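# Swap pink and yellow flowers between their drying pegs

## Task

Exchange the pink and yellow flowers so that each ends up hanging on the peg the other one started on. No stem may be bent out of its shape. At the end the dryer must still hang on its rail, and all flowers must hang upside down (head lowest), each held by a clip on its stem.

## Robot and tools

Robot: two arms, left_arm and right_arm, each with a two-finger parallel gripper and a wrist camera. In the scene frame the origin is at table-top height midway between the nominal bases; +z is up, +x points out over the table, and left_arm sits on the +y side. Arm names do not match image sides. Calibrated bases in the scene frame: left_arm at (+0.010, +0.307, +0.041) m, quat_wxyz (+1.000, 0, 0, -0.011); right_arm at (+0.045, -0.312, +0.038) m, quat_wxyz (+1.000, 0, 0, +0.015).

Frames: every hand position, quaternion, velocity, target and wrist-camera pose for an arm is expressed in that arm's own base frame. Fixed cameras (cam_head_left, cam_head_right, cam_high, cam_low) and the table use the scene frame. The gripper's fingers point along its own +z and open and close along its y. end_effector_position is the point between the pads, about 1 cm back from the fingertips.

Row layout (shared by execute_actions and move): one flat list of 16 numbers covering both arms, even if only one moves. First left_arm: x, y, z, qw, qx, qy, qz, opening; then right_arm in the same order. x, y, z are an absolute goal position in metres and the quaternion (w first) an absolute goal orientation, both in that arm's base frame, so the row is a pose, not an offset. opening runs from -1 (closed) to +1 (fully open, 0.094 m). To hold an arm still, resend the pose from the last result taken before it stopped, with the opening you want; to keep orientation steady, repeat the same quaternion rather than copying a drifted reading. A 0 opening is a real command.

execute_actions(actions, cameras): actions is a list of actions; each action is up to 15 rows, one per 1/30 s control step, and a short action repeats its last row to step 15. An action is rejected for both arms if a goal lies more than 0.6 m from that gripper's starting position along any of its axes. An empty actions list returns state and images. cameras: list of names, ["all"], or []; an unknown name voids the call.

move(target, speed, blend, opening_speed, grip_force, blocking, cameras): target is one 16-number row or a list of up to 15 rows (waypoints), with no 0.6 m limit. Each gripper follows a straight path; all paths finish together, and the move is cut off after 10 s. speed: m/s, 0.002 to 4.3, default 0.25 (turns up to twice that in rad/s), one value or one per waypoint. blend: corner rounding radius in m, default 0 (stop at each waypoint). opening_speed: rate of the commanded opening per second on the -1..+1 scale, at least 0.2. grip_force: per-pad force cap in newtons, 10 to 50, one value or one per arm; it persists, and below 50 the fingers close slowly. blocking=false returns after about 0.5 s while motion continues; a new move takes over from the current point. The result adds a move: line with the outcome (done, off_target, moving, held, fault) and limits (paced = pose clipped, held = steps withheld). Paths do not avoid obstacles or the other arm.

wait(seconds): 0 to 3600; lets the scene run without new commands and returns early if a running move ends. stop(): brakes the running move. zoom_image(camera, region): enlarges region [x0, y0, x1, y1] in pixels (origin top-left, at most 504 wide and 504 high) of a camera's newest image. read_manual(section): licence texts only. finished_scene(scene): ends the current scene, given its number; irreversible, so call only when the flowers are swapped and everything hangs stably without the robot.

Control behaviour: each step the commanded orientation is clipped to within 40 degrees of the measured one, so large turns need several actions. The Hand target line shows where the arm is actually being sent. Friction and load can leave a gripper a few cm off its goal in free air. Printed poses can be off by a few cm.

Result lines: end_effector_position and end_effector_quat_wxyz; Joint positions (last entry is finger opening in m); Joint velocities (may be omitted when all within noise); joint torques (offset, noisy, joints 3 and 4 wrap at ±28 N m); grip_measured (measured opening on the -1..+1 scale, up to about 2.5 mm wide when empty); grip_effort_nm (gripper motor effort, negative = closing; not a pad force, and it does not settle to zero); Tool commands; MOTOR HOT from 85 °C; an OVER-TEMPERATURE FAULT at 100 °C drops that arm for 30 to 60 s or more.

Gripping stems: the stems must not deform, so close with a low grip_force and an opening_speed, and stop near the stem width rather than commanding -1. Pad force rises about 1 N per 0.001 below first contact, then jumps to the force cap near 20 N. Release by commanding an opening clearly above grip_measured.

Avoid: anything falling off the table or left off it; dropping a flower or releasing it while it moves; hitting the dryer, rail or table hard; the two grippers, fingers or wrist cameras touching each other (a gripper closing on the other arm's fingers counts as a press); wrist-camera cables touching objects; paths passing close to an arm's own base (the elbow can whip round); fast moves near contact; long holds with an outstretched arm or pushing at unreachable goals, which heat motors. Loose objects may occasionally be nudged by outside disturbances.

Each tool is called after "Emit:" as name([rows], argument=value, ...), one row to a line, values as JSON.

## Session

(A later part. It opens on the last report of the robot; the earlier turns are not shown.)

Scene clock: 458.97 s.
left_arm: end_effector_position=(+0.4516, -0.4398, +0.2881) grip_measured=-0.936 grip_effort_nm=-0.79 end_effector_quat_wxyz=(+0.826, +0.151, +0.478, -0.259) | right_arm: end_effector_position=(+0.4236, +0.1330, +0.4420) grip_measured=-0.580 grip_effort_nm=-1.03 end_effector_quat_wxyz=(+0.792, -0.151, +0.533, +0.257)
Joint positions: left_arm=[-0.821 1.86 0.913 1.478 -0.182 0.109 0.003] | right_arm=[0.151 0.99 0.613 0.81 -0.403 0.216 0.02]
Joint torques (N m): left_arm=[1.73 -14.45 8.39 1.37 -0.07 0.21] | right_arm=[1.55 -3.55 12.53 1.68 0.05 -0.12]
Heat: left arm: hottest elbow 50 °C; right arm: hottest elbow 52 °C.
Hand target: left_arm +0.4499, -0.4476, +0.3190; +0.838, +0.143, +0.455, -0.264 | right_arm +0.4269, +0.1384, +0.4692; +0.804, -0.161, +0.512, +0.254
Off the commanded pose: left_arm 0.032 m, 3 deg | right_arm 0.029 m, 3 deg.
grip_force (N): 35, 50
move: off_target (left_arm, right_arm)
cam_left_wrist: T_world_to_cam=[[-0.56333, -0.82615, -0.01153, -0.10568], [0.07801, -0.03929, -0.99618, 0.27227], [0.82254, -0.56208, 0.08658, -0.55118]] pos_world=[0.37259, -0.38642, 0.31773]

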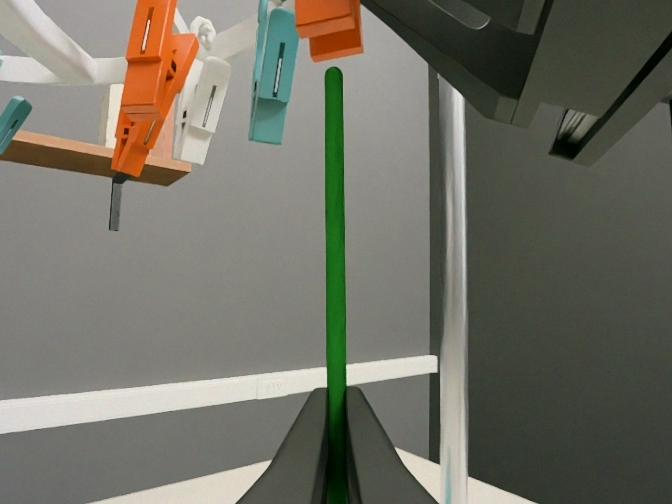

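Emit:
move(target=[0.448,-0.4465,0.331,0.8381,0.1435,0.4551,-0.2643,-1,0.4285,0.139,0.470,0.8043,-0.1616,0.5124,0.2536,-0.9], speed=0.04, cameras=["cam_left_wrist"])

Emit:
zoom_image(camera="cam_left_wrist", region=[270, 0, 410, 140])

Scene clock: 462.50 s.
left_arm: end_effector_position=(+0.4504, -0.4393, +0.2994) grip_measured=-0.936 grip_effort_nm=-0.79 end_effector_quat_wxyz=(+0.826, +0.151, +0.478, -0.259) | right_arm: end_effector_position=(+0.4237, +0.1330, +0.4429) grip_measured=-0.580 grip_effort_nm=-1.03 end_effector_quat_wxyz=(+0.792, -0.151, +0.532, +0.257)
Joint positions: left_arm=[-0.823 1.831 0.913 1.449 -0.183 0.109 0.003] | right_arm=[0.151 0.99 0.615 0.81 -0.403 0.216 0.02]
Joint torques (N m): left_arm=[1.73 -14.68 8.16 1.39 -0.06 0.21] | right_arm=[1.44 -3.43 12.45 1.65 0.05 -0.11]
Heat: left arm: hottest elbow 50 °C; right arm: hottest elbow 52 °C.
Hand target: left_arm +0.4470, -0.4453, +0.3309; +0.838, +0.143, +0.455, -0.264 | right_arm +0.4269, +0.1384, +0.4693; +0.804, -0.161, +0.512, +0.254
Off the commanded pose: left_arm 0.033 m, 3 deg | right_arm 0.028 m, 3 deg.
grip_force (N): 35, 50
move: off_target (left_arm, right_arm)
cam_left_wrist: T_world_to_cam=[[-0.56345, -0.82608, -0.01098, -0.10586], [0.07761, -0.03969, -0.99619, 0.28363], [0.8225, -0.56216, 0.08647, -0.55095]] pos_world=[0.37149, -0.38592, 0.32903]

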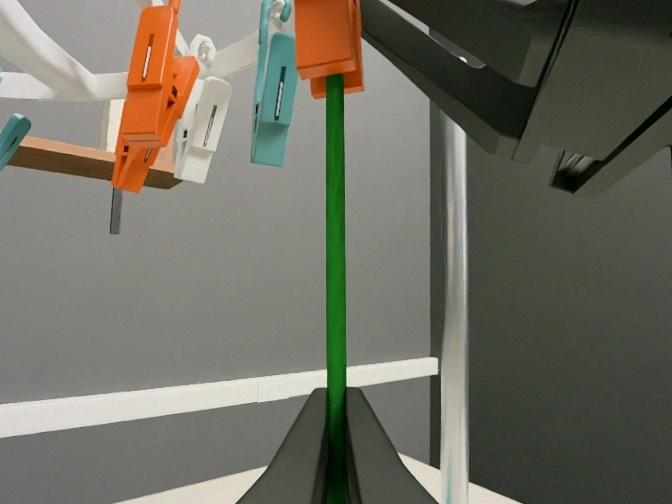

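Scaled by 3.600 from the camera's image (finer frame: 960x720).

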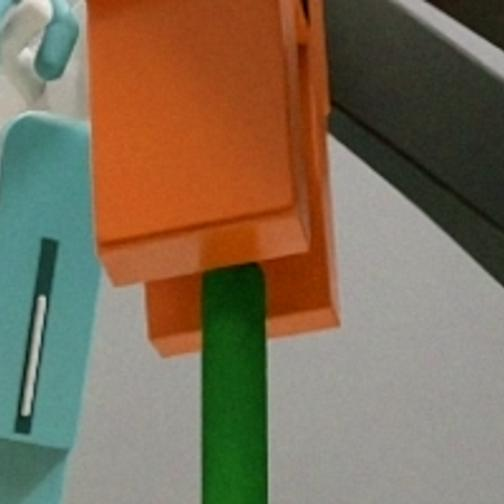

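Emit:
move(target=[0.448,-0.4465,0.340,0.8381,0.1435,0.4551,-0.2643,-1,0.4285,0.139,0.470,0.8043,-0.1616,0.5124,0.2536,-0.9], speed=0.04, cameras=["cam_left_wrist"])

Emit:
zoom_image(camera="cam_left_wrist", region=[270, 0, 410, 140])

Scene clock: 465.57 s.
left_arm: end_effector_position=(+0.4500, -0.4387, +0.3072) grip_measured=-0.936 grip_effort_nm=-0.79 end_effector_quat_wxyz=(+0.825, +0.152, +0.479, -0.259) | right_arm: end_effector_position=(+0.4237, +0.1330, +0.4429) grip_measured=-0.580 grip_effort_nm=-1.03 end_effector_quat_wxyz=(+0.792, -0.151, +0.532, +0.257)
Joint positions: left_arm=[-0.823 1.81 0.913 1.426 -0.184 0.109 0.003] | right_arm=[0.151 0.99 0.615 0.81 -0.403 0.216 0.02]
Joint torques (N m): left_arm=[1.73 -14.45 8.59 1.4 -0.05 0.21] | right_arm=[1.55 -3.49 12.44 1.61 0.04 -0.11]
Heat: left arm: hottest elbow 49 °C; right arm: hottest elbow 52 °C.
Hand target: left_arm +0.4469, -0.4452, +0.3398; +0.838, +0.143, +0.455, -0.264 | right_arm +0.4269, +0.1384, +0.4693; +0.804, -0.161, +0.512, +0.254
Off the commanded pose: left_arm 0.034 m, 3 deg | right_arm 0.028 m, 3 deg.
grip_force (N): 35, 50
move: off_target (left_arm, right_arm)
cam_left_wrist: T_world_to_cam=[[-0.56317, -0.82627, -0.01131, -0.10571], [0.07591, -0.0381, -0.99639, 0.29297], [0.82285, -0.56199, 0.08418, -0.55024]] pos_world=[0.37099, -0.38542, 0.33703]

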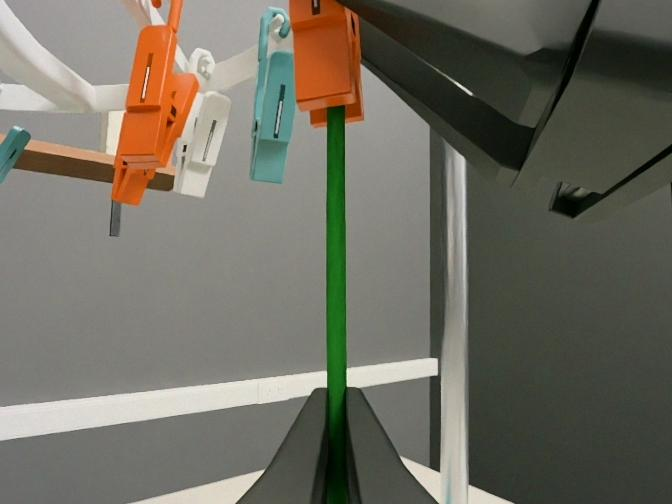

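Scaled by 3.600 from the camera's image (finer frame: 960x720).

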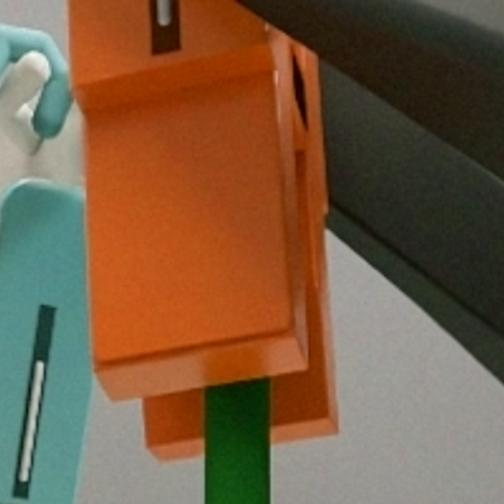

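Emit:
move(target=[0.448,-0.4465,0.340,0.8381,0.1435,0.4551,-0.2643,-1,0.4285,0.139,0.470,0.8043,-0.1616,0.5124,0.2536,-0.1], opening_speed=0.4, cameras=["cam_left_wrist"])

Emit:
zoom_image(camera="cam_left_wrist", region=[270, 0, 410, 140])

Scene clock: 469.43 s.
left_arm: end_effector_position=(+0.4500, -0.4387, +0.3072) grip_measured=-0.936 grip_effort_nm=-0.79 end_effector_quat_wxyz=(+0.825, +0.152, +0.479, -0.259) | right_arm: end_effector_position=(+0.4234, +0.1339, +0.4429) grip_measured=-0.102 grip_effort_nm=0.07 end_effector_quat_wxyz=(+0.792, -0.152, +0.532, +0.257)
Joint positions: left_arm=[-0.823 1.81 0.913 1.426 -0.184 0.109 0.003] | right_arm=[0.153 0.99 0.615 0.81 -0.403 0.216 0.042]
Joint torques (N m): left_arm=[1.73 -14.45 8.59 1.36 -0.05 0.22] | right_arm=[1.2 -3.43 12.42 1.65 0.08 -0.11]
Heat: left arm: hottest elbow 49 °C; right arm: hottest elbow 53 °C.
Hand target: left_arm +0.4469, -0.4452, +0.3398; +0.838, +0.143, +0.455, -0.264 | right_arm +0.4269, +0.1384, +0.4694; +0.804, -0.161, +0.512, +0.254
Off the commanded pose: left_arm 0.034 m, 3 deg | right_arm 0.028 m, 3 deg.
grip_force (N): 35, 50
move: off_target (left_arm, right_arm)
cam_left_wrist: T_world_to_cam=[[-0.56317, -0.82627, -0.01131, -0.10571], [0.07591, -0.0381, -0.99639, 0.29297], [0.82285, -0.56199, 0.08418, -0.55024]] pos_world=[0.37099, -0.38542, 0.33703]

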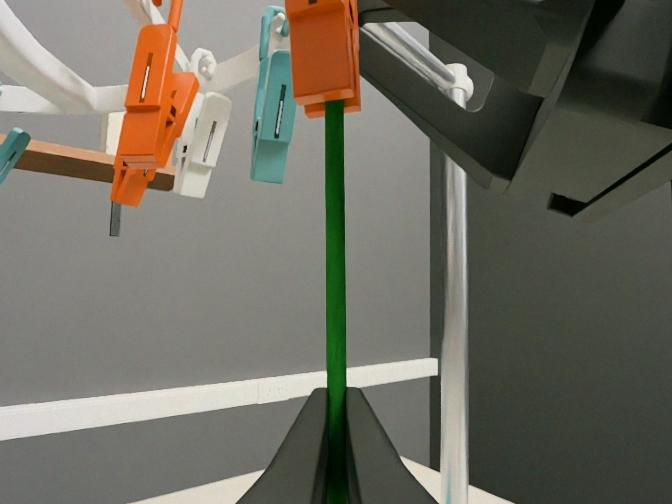

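Scaled by 3.600 from the camera's image (finer frame: 960x720).

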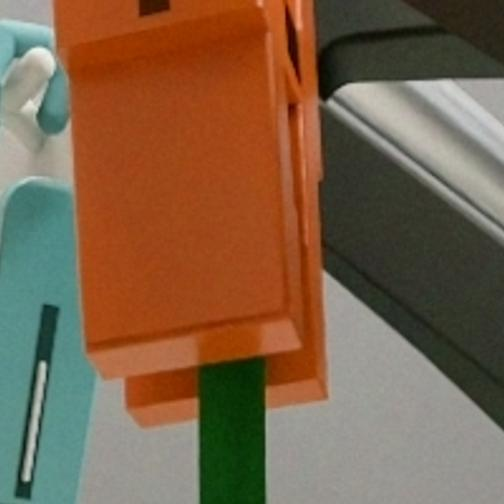

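Emit:
move([
  [0.448,-0.4465,0.340,0.8381,0.1435,0.4551,-0.2643,-1,0.4285,0.139,0.470,0.8043,-0.1616,0.5124,0.2536,0.1],
  [0.448,-0.4465,0.340,0.8381,0.1435,0.4551,-0.2643,-1,0.365,0.094,0.434,0.8043,-0.1616,0.5124,0.2536,0.1],
], speed=0.08, opening_speed=0.5, cameras=["cam_left_wrist","cam_right_wrist"])

Emit:
move(target=[0.448,-0.4465,0.340,0.8381,0.1435,0.4551,-0.2643,-0.5,0.365,0.094,0.434,0.8043,-0.1616,0.5124,0.2536,0.1], opening_speed=0.4, cameras=["cam_left_wrist","cam_right_wrist"])

Scene clock: 475.77 s.
left_arm: end_effector_position=(+0.4496, -0.4383, +0.3090) grip_measured=-0.936 grip_effort_nm=-0.79 end_effector_quat_wxyz=(+0.826, +0.151, +0.478, -0.259) | right_arm: end_effector_position=(+0.3683, +0.0976, +0.4336) grip_measured=+0.099 grip_effort_nm=0.07 end_effector_quat_wxyz=(+0.802, -0.166, +0.516, +0.251)
Joint positions: left_arm=[-0.823 1.807 0.913 1.426 -0.184 0.109 0.003] | right_arm=[0.028 0.821 0.481 0.838 -0.529 0.261 0.052]
Joint torques (N m): left_arm=[1.73 -14.15 8.62 1.35 -0.05 0.21] | right_arm=[-0.21 -1.85 7.88 2.26 0.06 0.21]
Heat: left arm: hottest elbow 49 °C; right arm: hottest elbow 53 °C.
Hand target: left_arm +0.4469, -0.4452, +0.3397; +0.838, +0.143, +0.455, -0.264 | right_arm +0.3651, +0.0941, +0.4340; +0.804, -0.162, +0.513, +0.253
Off the commanded pose: left_arm 0.032 m, 3 deg | right_arm 0.005 m, 1 deg.
grip_force (N): 35, 50
move: off_target (left_arm)
cam_left_wrist: T_world_to_cam=[[-0.56315, -0.82628, -0.01062, -0.10575], [0.078, -0.04036, -0.99614, 0.29288], [0.82266, -0.56181, 0.08718, -0.55065]] pos_world=[0.37059, -0.38492, 0.33863]
cam_right_wrist: T_world_to_cam=[[0.57539, -0.81771, 0.01665, -0.14043], [0.00687, -0.01553, -0.99986, 0.47286], [0.81785, 0.57543, -0.00332, -0.26709]] pos_world=[0.29599, 0.0462, 0.47424]

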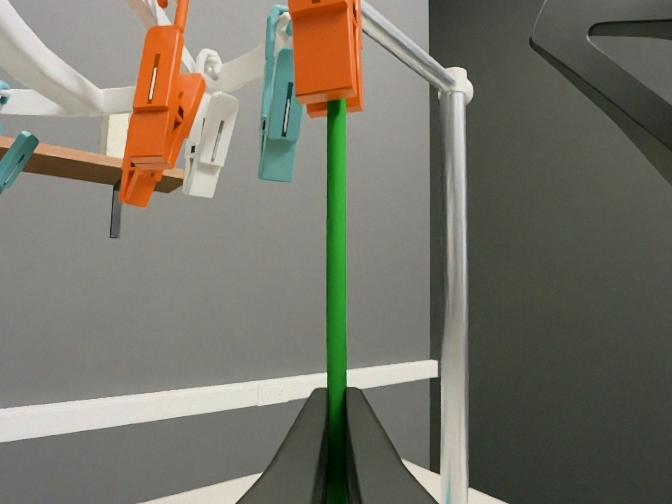

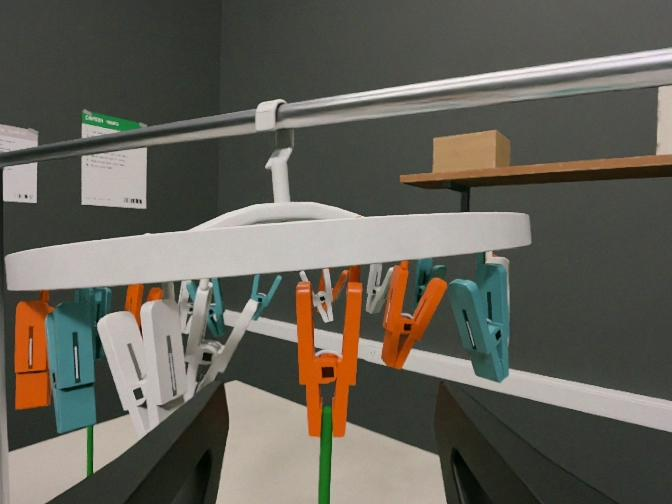

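Scene clock: 477.33 s.
left_arm: end_effector_position=(+0.4496, -0.4383, +0.3090) grip_measured=-0.503 grip_effort_nm=0.06 end_effector_quat_wxyz=(+0.826, +0.151, +0.478, -0.259) | right_arm: end_effector_position=(+0.3683, +0.0975, +0.4336) grip_measured=+0.099 grip_effort_nm=0.08 end_effector_quat_wxyz=(+0.802, -0.166, +0.516, +0.252)
Joint positions: left_arm=[-0.823 1.807 0.913 1.426 -0.184 0.109 0.023] | right_arm=[0.027 0.821 0.481 0.838 -0.529 0.262 0.052]
Joint torques (N m): left_arm=[1.73 -14.15 8.62 1.35 -0.05 0.22] | right_arm=[-0.26 -1.96 7.86 2.25 0.05 0.19]
Heat: left arm: hottest elbow 49 °C; right arm: hottest elbow 53 °C.
Hand target: left_arm +0.4469, -0.4452, +0.3397; +0.838, +0.143, +0.455, -0.264 | right_arm +0.3651, +0.0941, +0.4340; +0.804, -0.162, +0.513, +0.253
Off the commanded pose: left_arm 0.032 m, 3 deg | right_arm 0.005 m, 1 deg.
grip_force (N): 35, 50
move: off_target (left_arm)
cam_left_wrist: T_world_to_cam=[[-0.56301, -0.82638, -0.01096, -0.10581], [0.0782, -0.04006, -0.99613, 0.29291], [0.82274, -0.56169, 0.08718, -0.55068]] pos_world=[0.3706, -0.38502, 0.33863]
cam_right_wrist: T_world_to_cam=[[0.57558, -0.81759, 0.01609, -0.1403], [0.00639, -0.01518, -0.99986, 0.47298], [0.81772, 0.57561, -0.00351, -0.26691]] pos_world=[0.29599, 0.0461, 0.47424]

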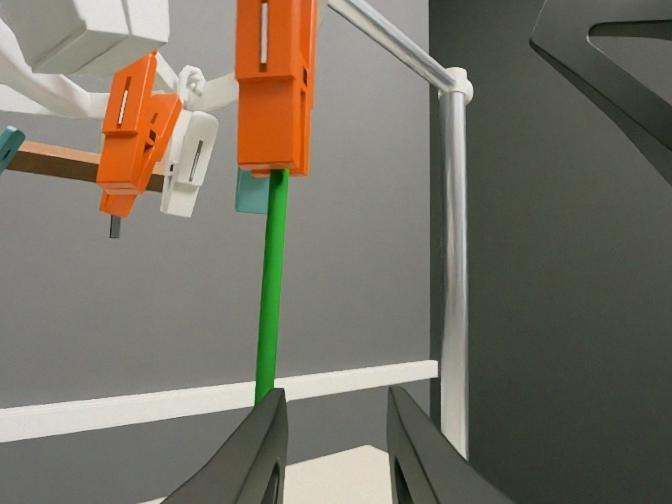

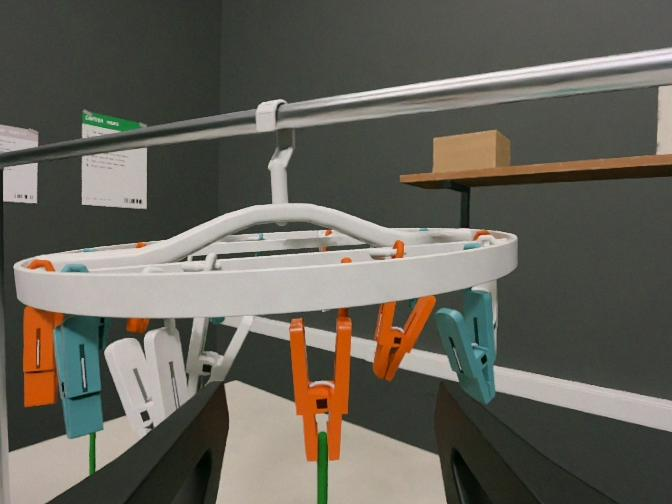

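Emit:
move([
  [0.444,-0.428,0.333,0.8381,0.1435,0.4551,-0.2643,-0.4,0.365,0.094,0.434,0.8043,-0.1616,0.5124,0.2536,0.1],
  [0.385,-0.385,0.305,0.8381,0.1435,0.4551,-0.2643,-0.4,0.32,0.07,0.38,0.8043,-0.1616,0.5124,0.2536,0.1],
  [0.30,-0.26,0.28,0.8381,0.1435,0.4551,-0.2643,-0.4,0.30,0.05,0.34,0.8043,-0.1616,0.5124,0.2536,0.1],
], speed=[0.06,0.08,0.15], blend=[0.005,0.02,0], cameras=["all"])

Emit:
wait(seconds=2, cameras=["cam_head_right","cam_low"])

Emit:
zoom_image(camera="cam_head_right", region=[180, 0, 440, 220])

Scene clock: 484.30 s.
left_arm: end_effector_position=(+0.3016, -0.2678, +0.2669) grip_measured=-0.402 grip_effort_nm=0.06 end_effector_quat_wxyz=(+0.794, +0.177, +0.523, -0.252) | right_arm: end_effector_position=(+0.3007, +0.0525, +0.3437) grip_measured=+0.099 grip_effort_nm=0.07 end_effector_quat_wxyz=(+0.806, -0.167, +0.510, +0.250)
Joint positions: left_arm=[-0.785 1.366 0.24 1.53 -0.139 0.078 0.028] | right_arm=[-0.219 0.787 0.177 1.221 -0.738 0.424 0.052]
Joint torques (N m): left_arm=[3.43 -5.89 4.27 3.33 0.14 -0.01] | right_arm=[-0.21 1.73 6.71 1.96 0.15 0.18]
Heat: left arm: hottest elbow 48 °C; right arm: hottest elbow 53 °C.
Hand target: left_arm +0.2999, -0.2601, +0.2803; +0.807, +0.164, +0.506, -0.256 | right_arm +0.3000, +0.0501, +0.3400; +0.804, -0.162, +0.513, +0.253
Off the commanded pose: left_arm 0.015 m, 10 deg | right_arm 0.005 m, 1 deg.
joint sent to its limit (left arm) — joint 4 (wrist pitch), upper limit. The joint targets are off in orientation, not in position.
grip_force (N): 35, 50
move: off_target (left_arm)
cam_left_wrist: T_world_to_cam=[[-0.57774, -0.81573, -0.02834, -0.03678], [-0.01184, 0.04309, -0.999, 0.31962], [0.81613, -0.57683, -0.03456, -0.29895]] pos_world=[0.22652, -0.21621, 0.30792]
cam_right_wrist: T_world_to_cam=[[0.57509, -0.81772, 0.0247, -0.13956], [0.02155, -0.01503, -0.99965, 0.37823], [0.81781, 0.57542, 0.00898, -0.19036]] pos_world=[0.22778, 0.0011, 0.38326]

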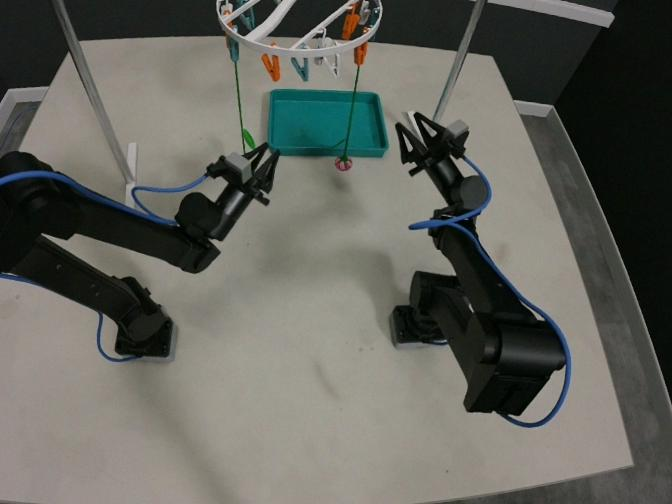

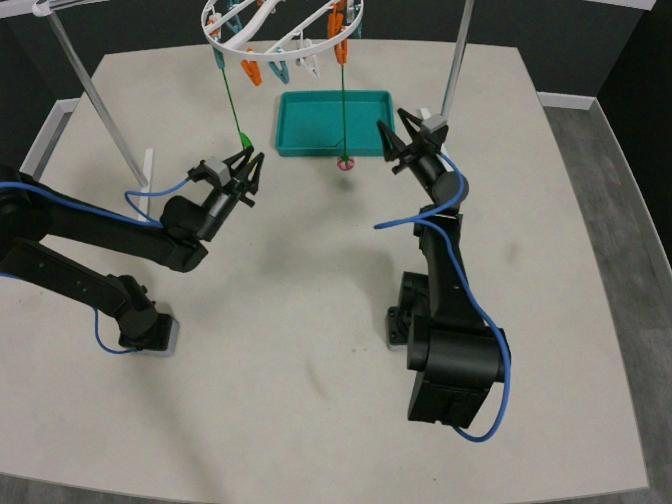

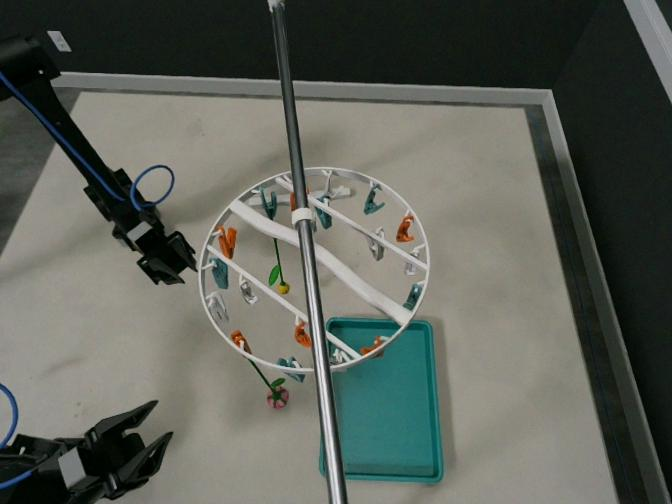

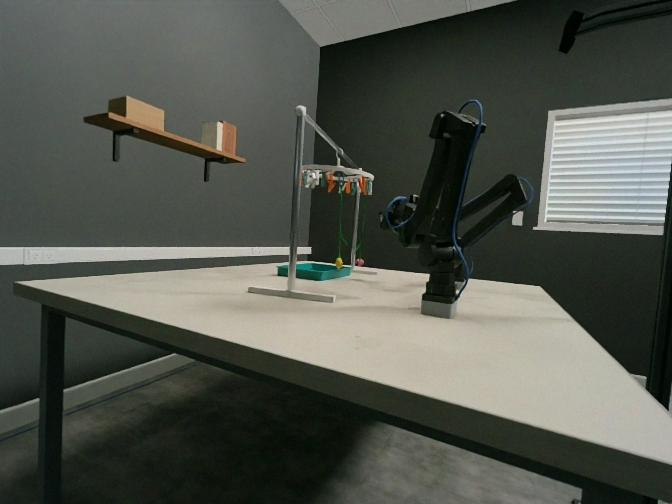

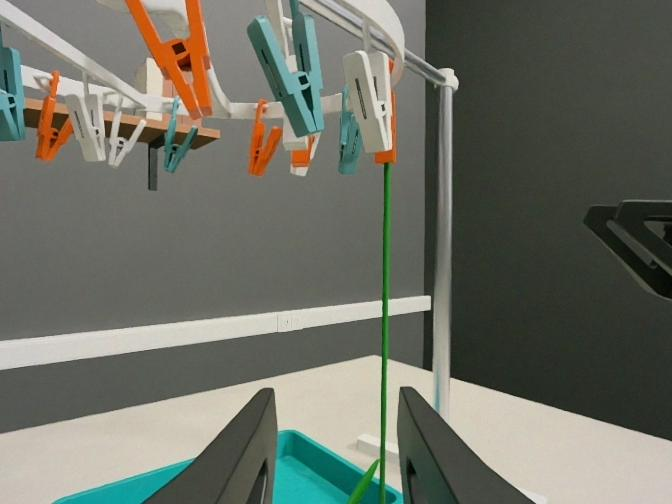

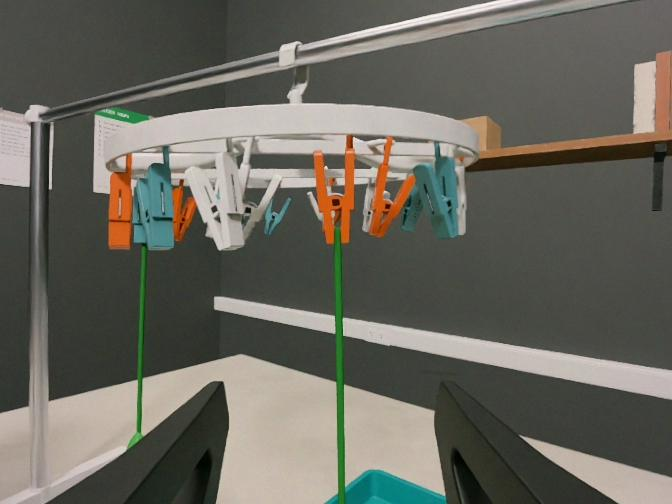

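Scene clock: 486.30 s.
left_arm: end_effector_position=(+0.3016, -0.2678, +0.2669) grip_measured=-0.402 grip_effort_nm=0.06 end_effector_quat_wxyz=(+0.794, +0.177, +0.523, -0.252) | right_arm: end_effector_position=(+0.3007, +0.0525, +0.3437) grip_measured=+0.099 grip_effort_nm=0.07 end_effector_quat_wxyz=(+0.806, -0.167, +0.510, +0.251)
Joint positions: left_arm=[-0.785 1.366 0.24 1.53 -0.139 0.078 0.028] | right_arm=[-0.219 0.787 0.177 1.221 -0.738 0.424 0.052]
Joint torques (N m): left_arm=[3.43 -6.01 4.26 3.33 0.13 -0.01] | right_arm=[-0.32 1.73 6.75 2 0.14 0.17]
Heat: left arm: hottest elbow 48 °C; right arm: hottest elbow 53 °C.
Hand target: left_arm +0.2999, -0.2601, +0.2803; +0.807, +0.164, +0.506, -0.256 | right_arm +0.3000, +0.0501, +0.3400; +0.804, -0.161, +0.513, +0.253
Tool commands: left_gripper/opening=-0.4 right_gripper/opening=+0.1
Off the commanded pose: left_arm 0.015 m, 10 deg | right_arm 0.005 m, 1 deg.
grip_force (N): 35, 50
wait: 2.00 s; at rest by 0.17 s

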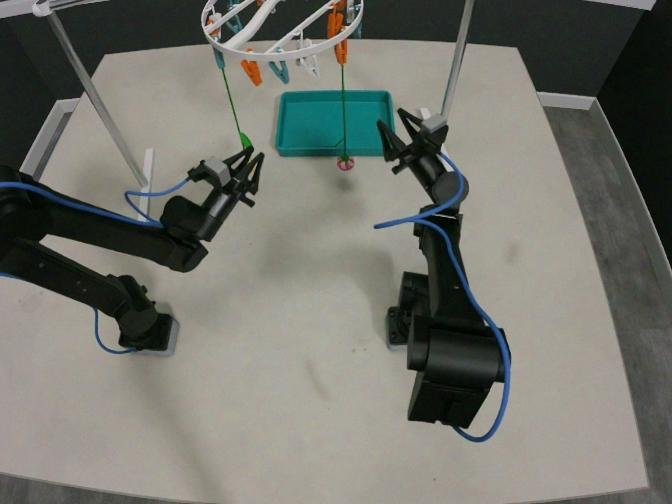

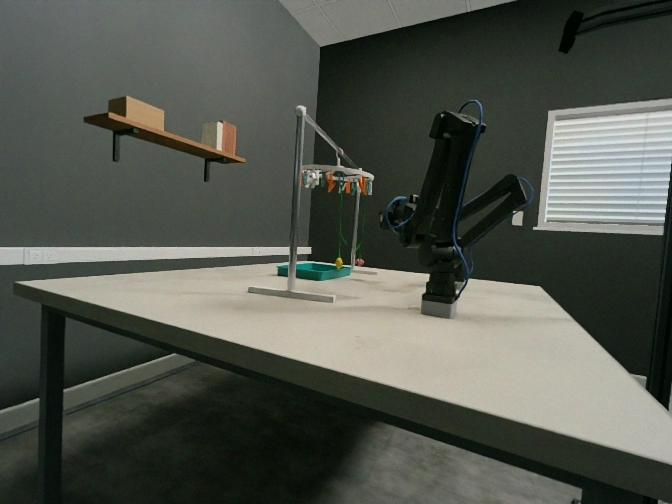

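Scaled by 1.938 from the camera's image (finer frame: 960x720).

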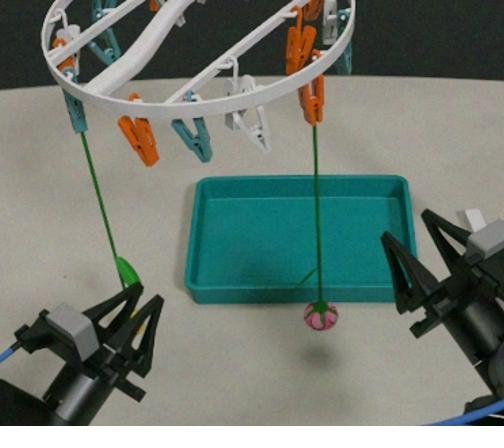

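Both flowers hang from the swapped pegs.

Emit:
finished_scene(scene=2)

The scene is finished: the task was done.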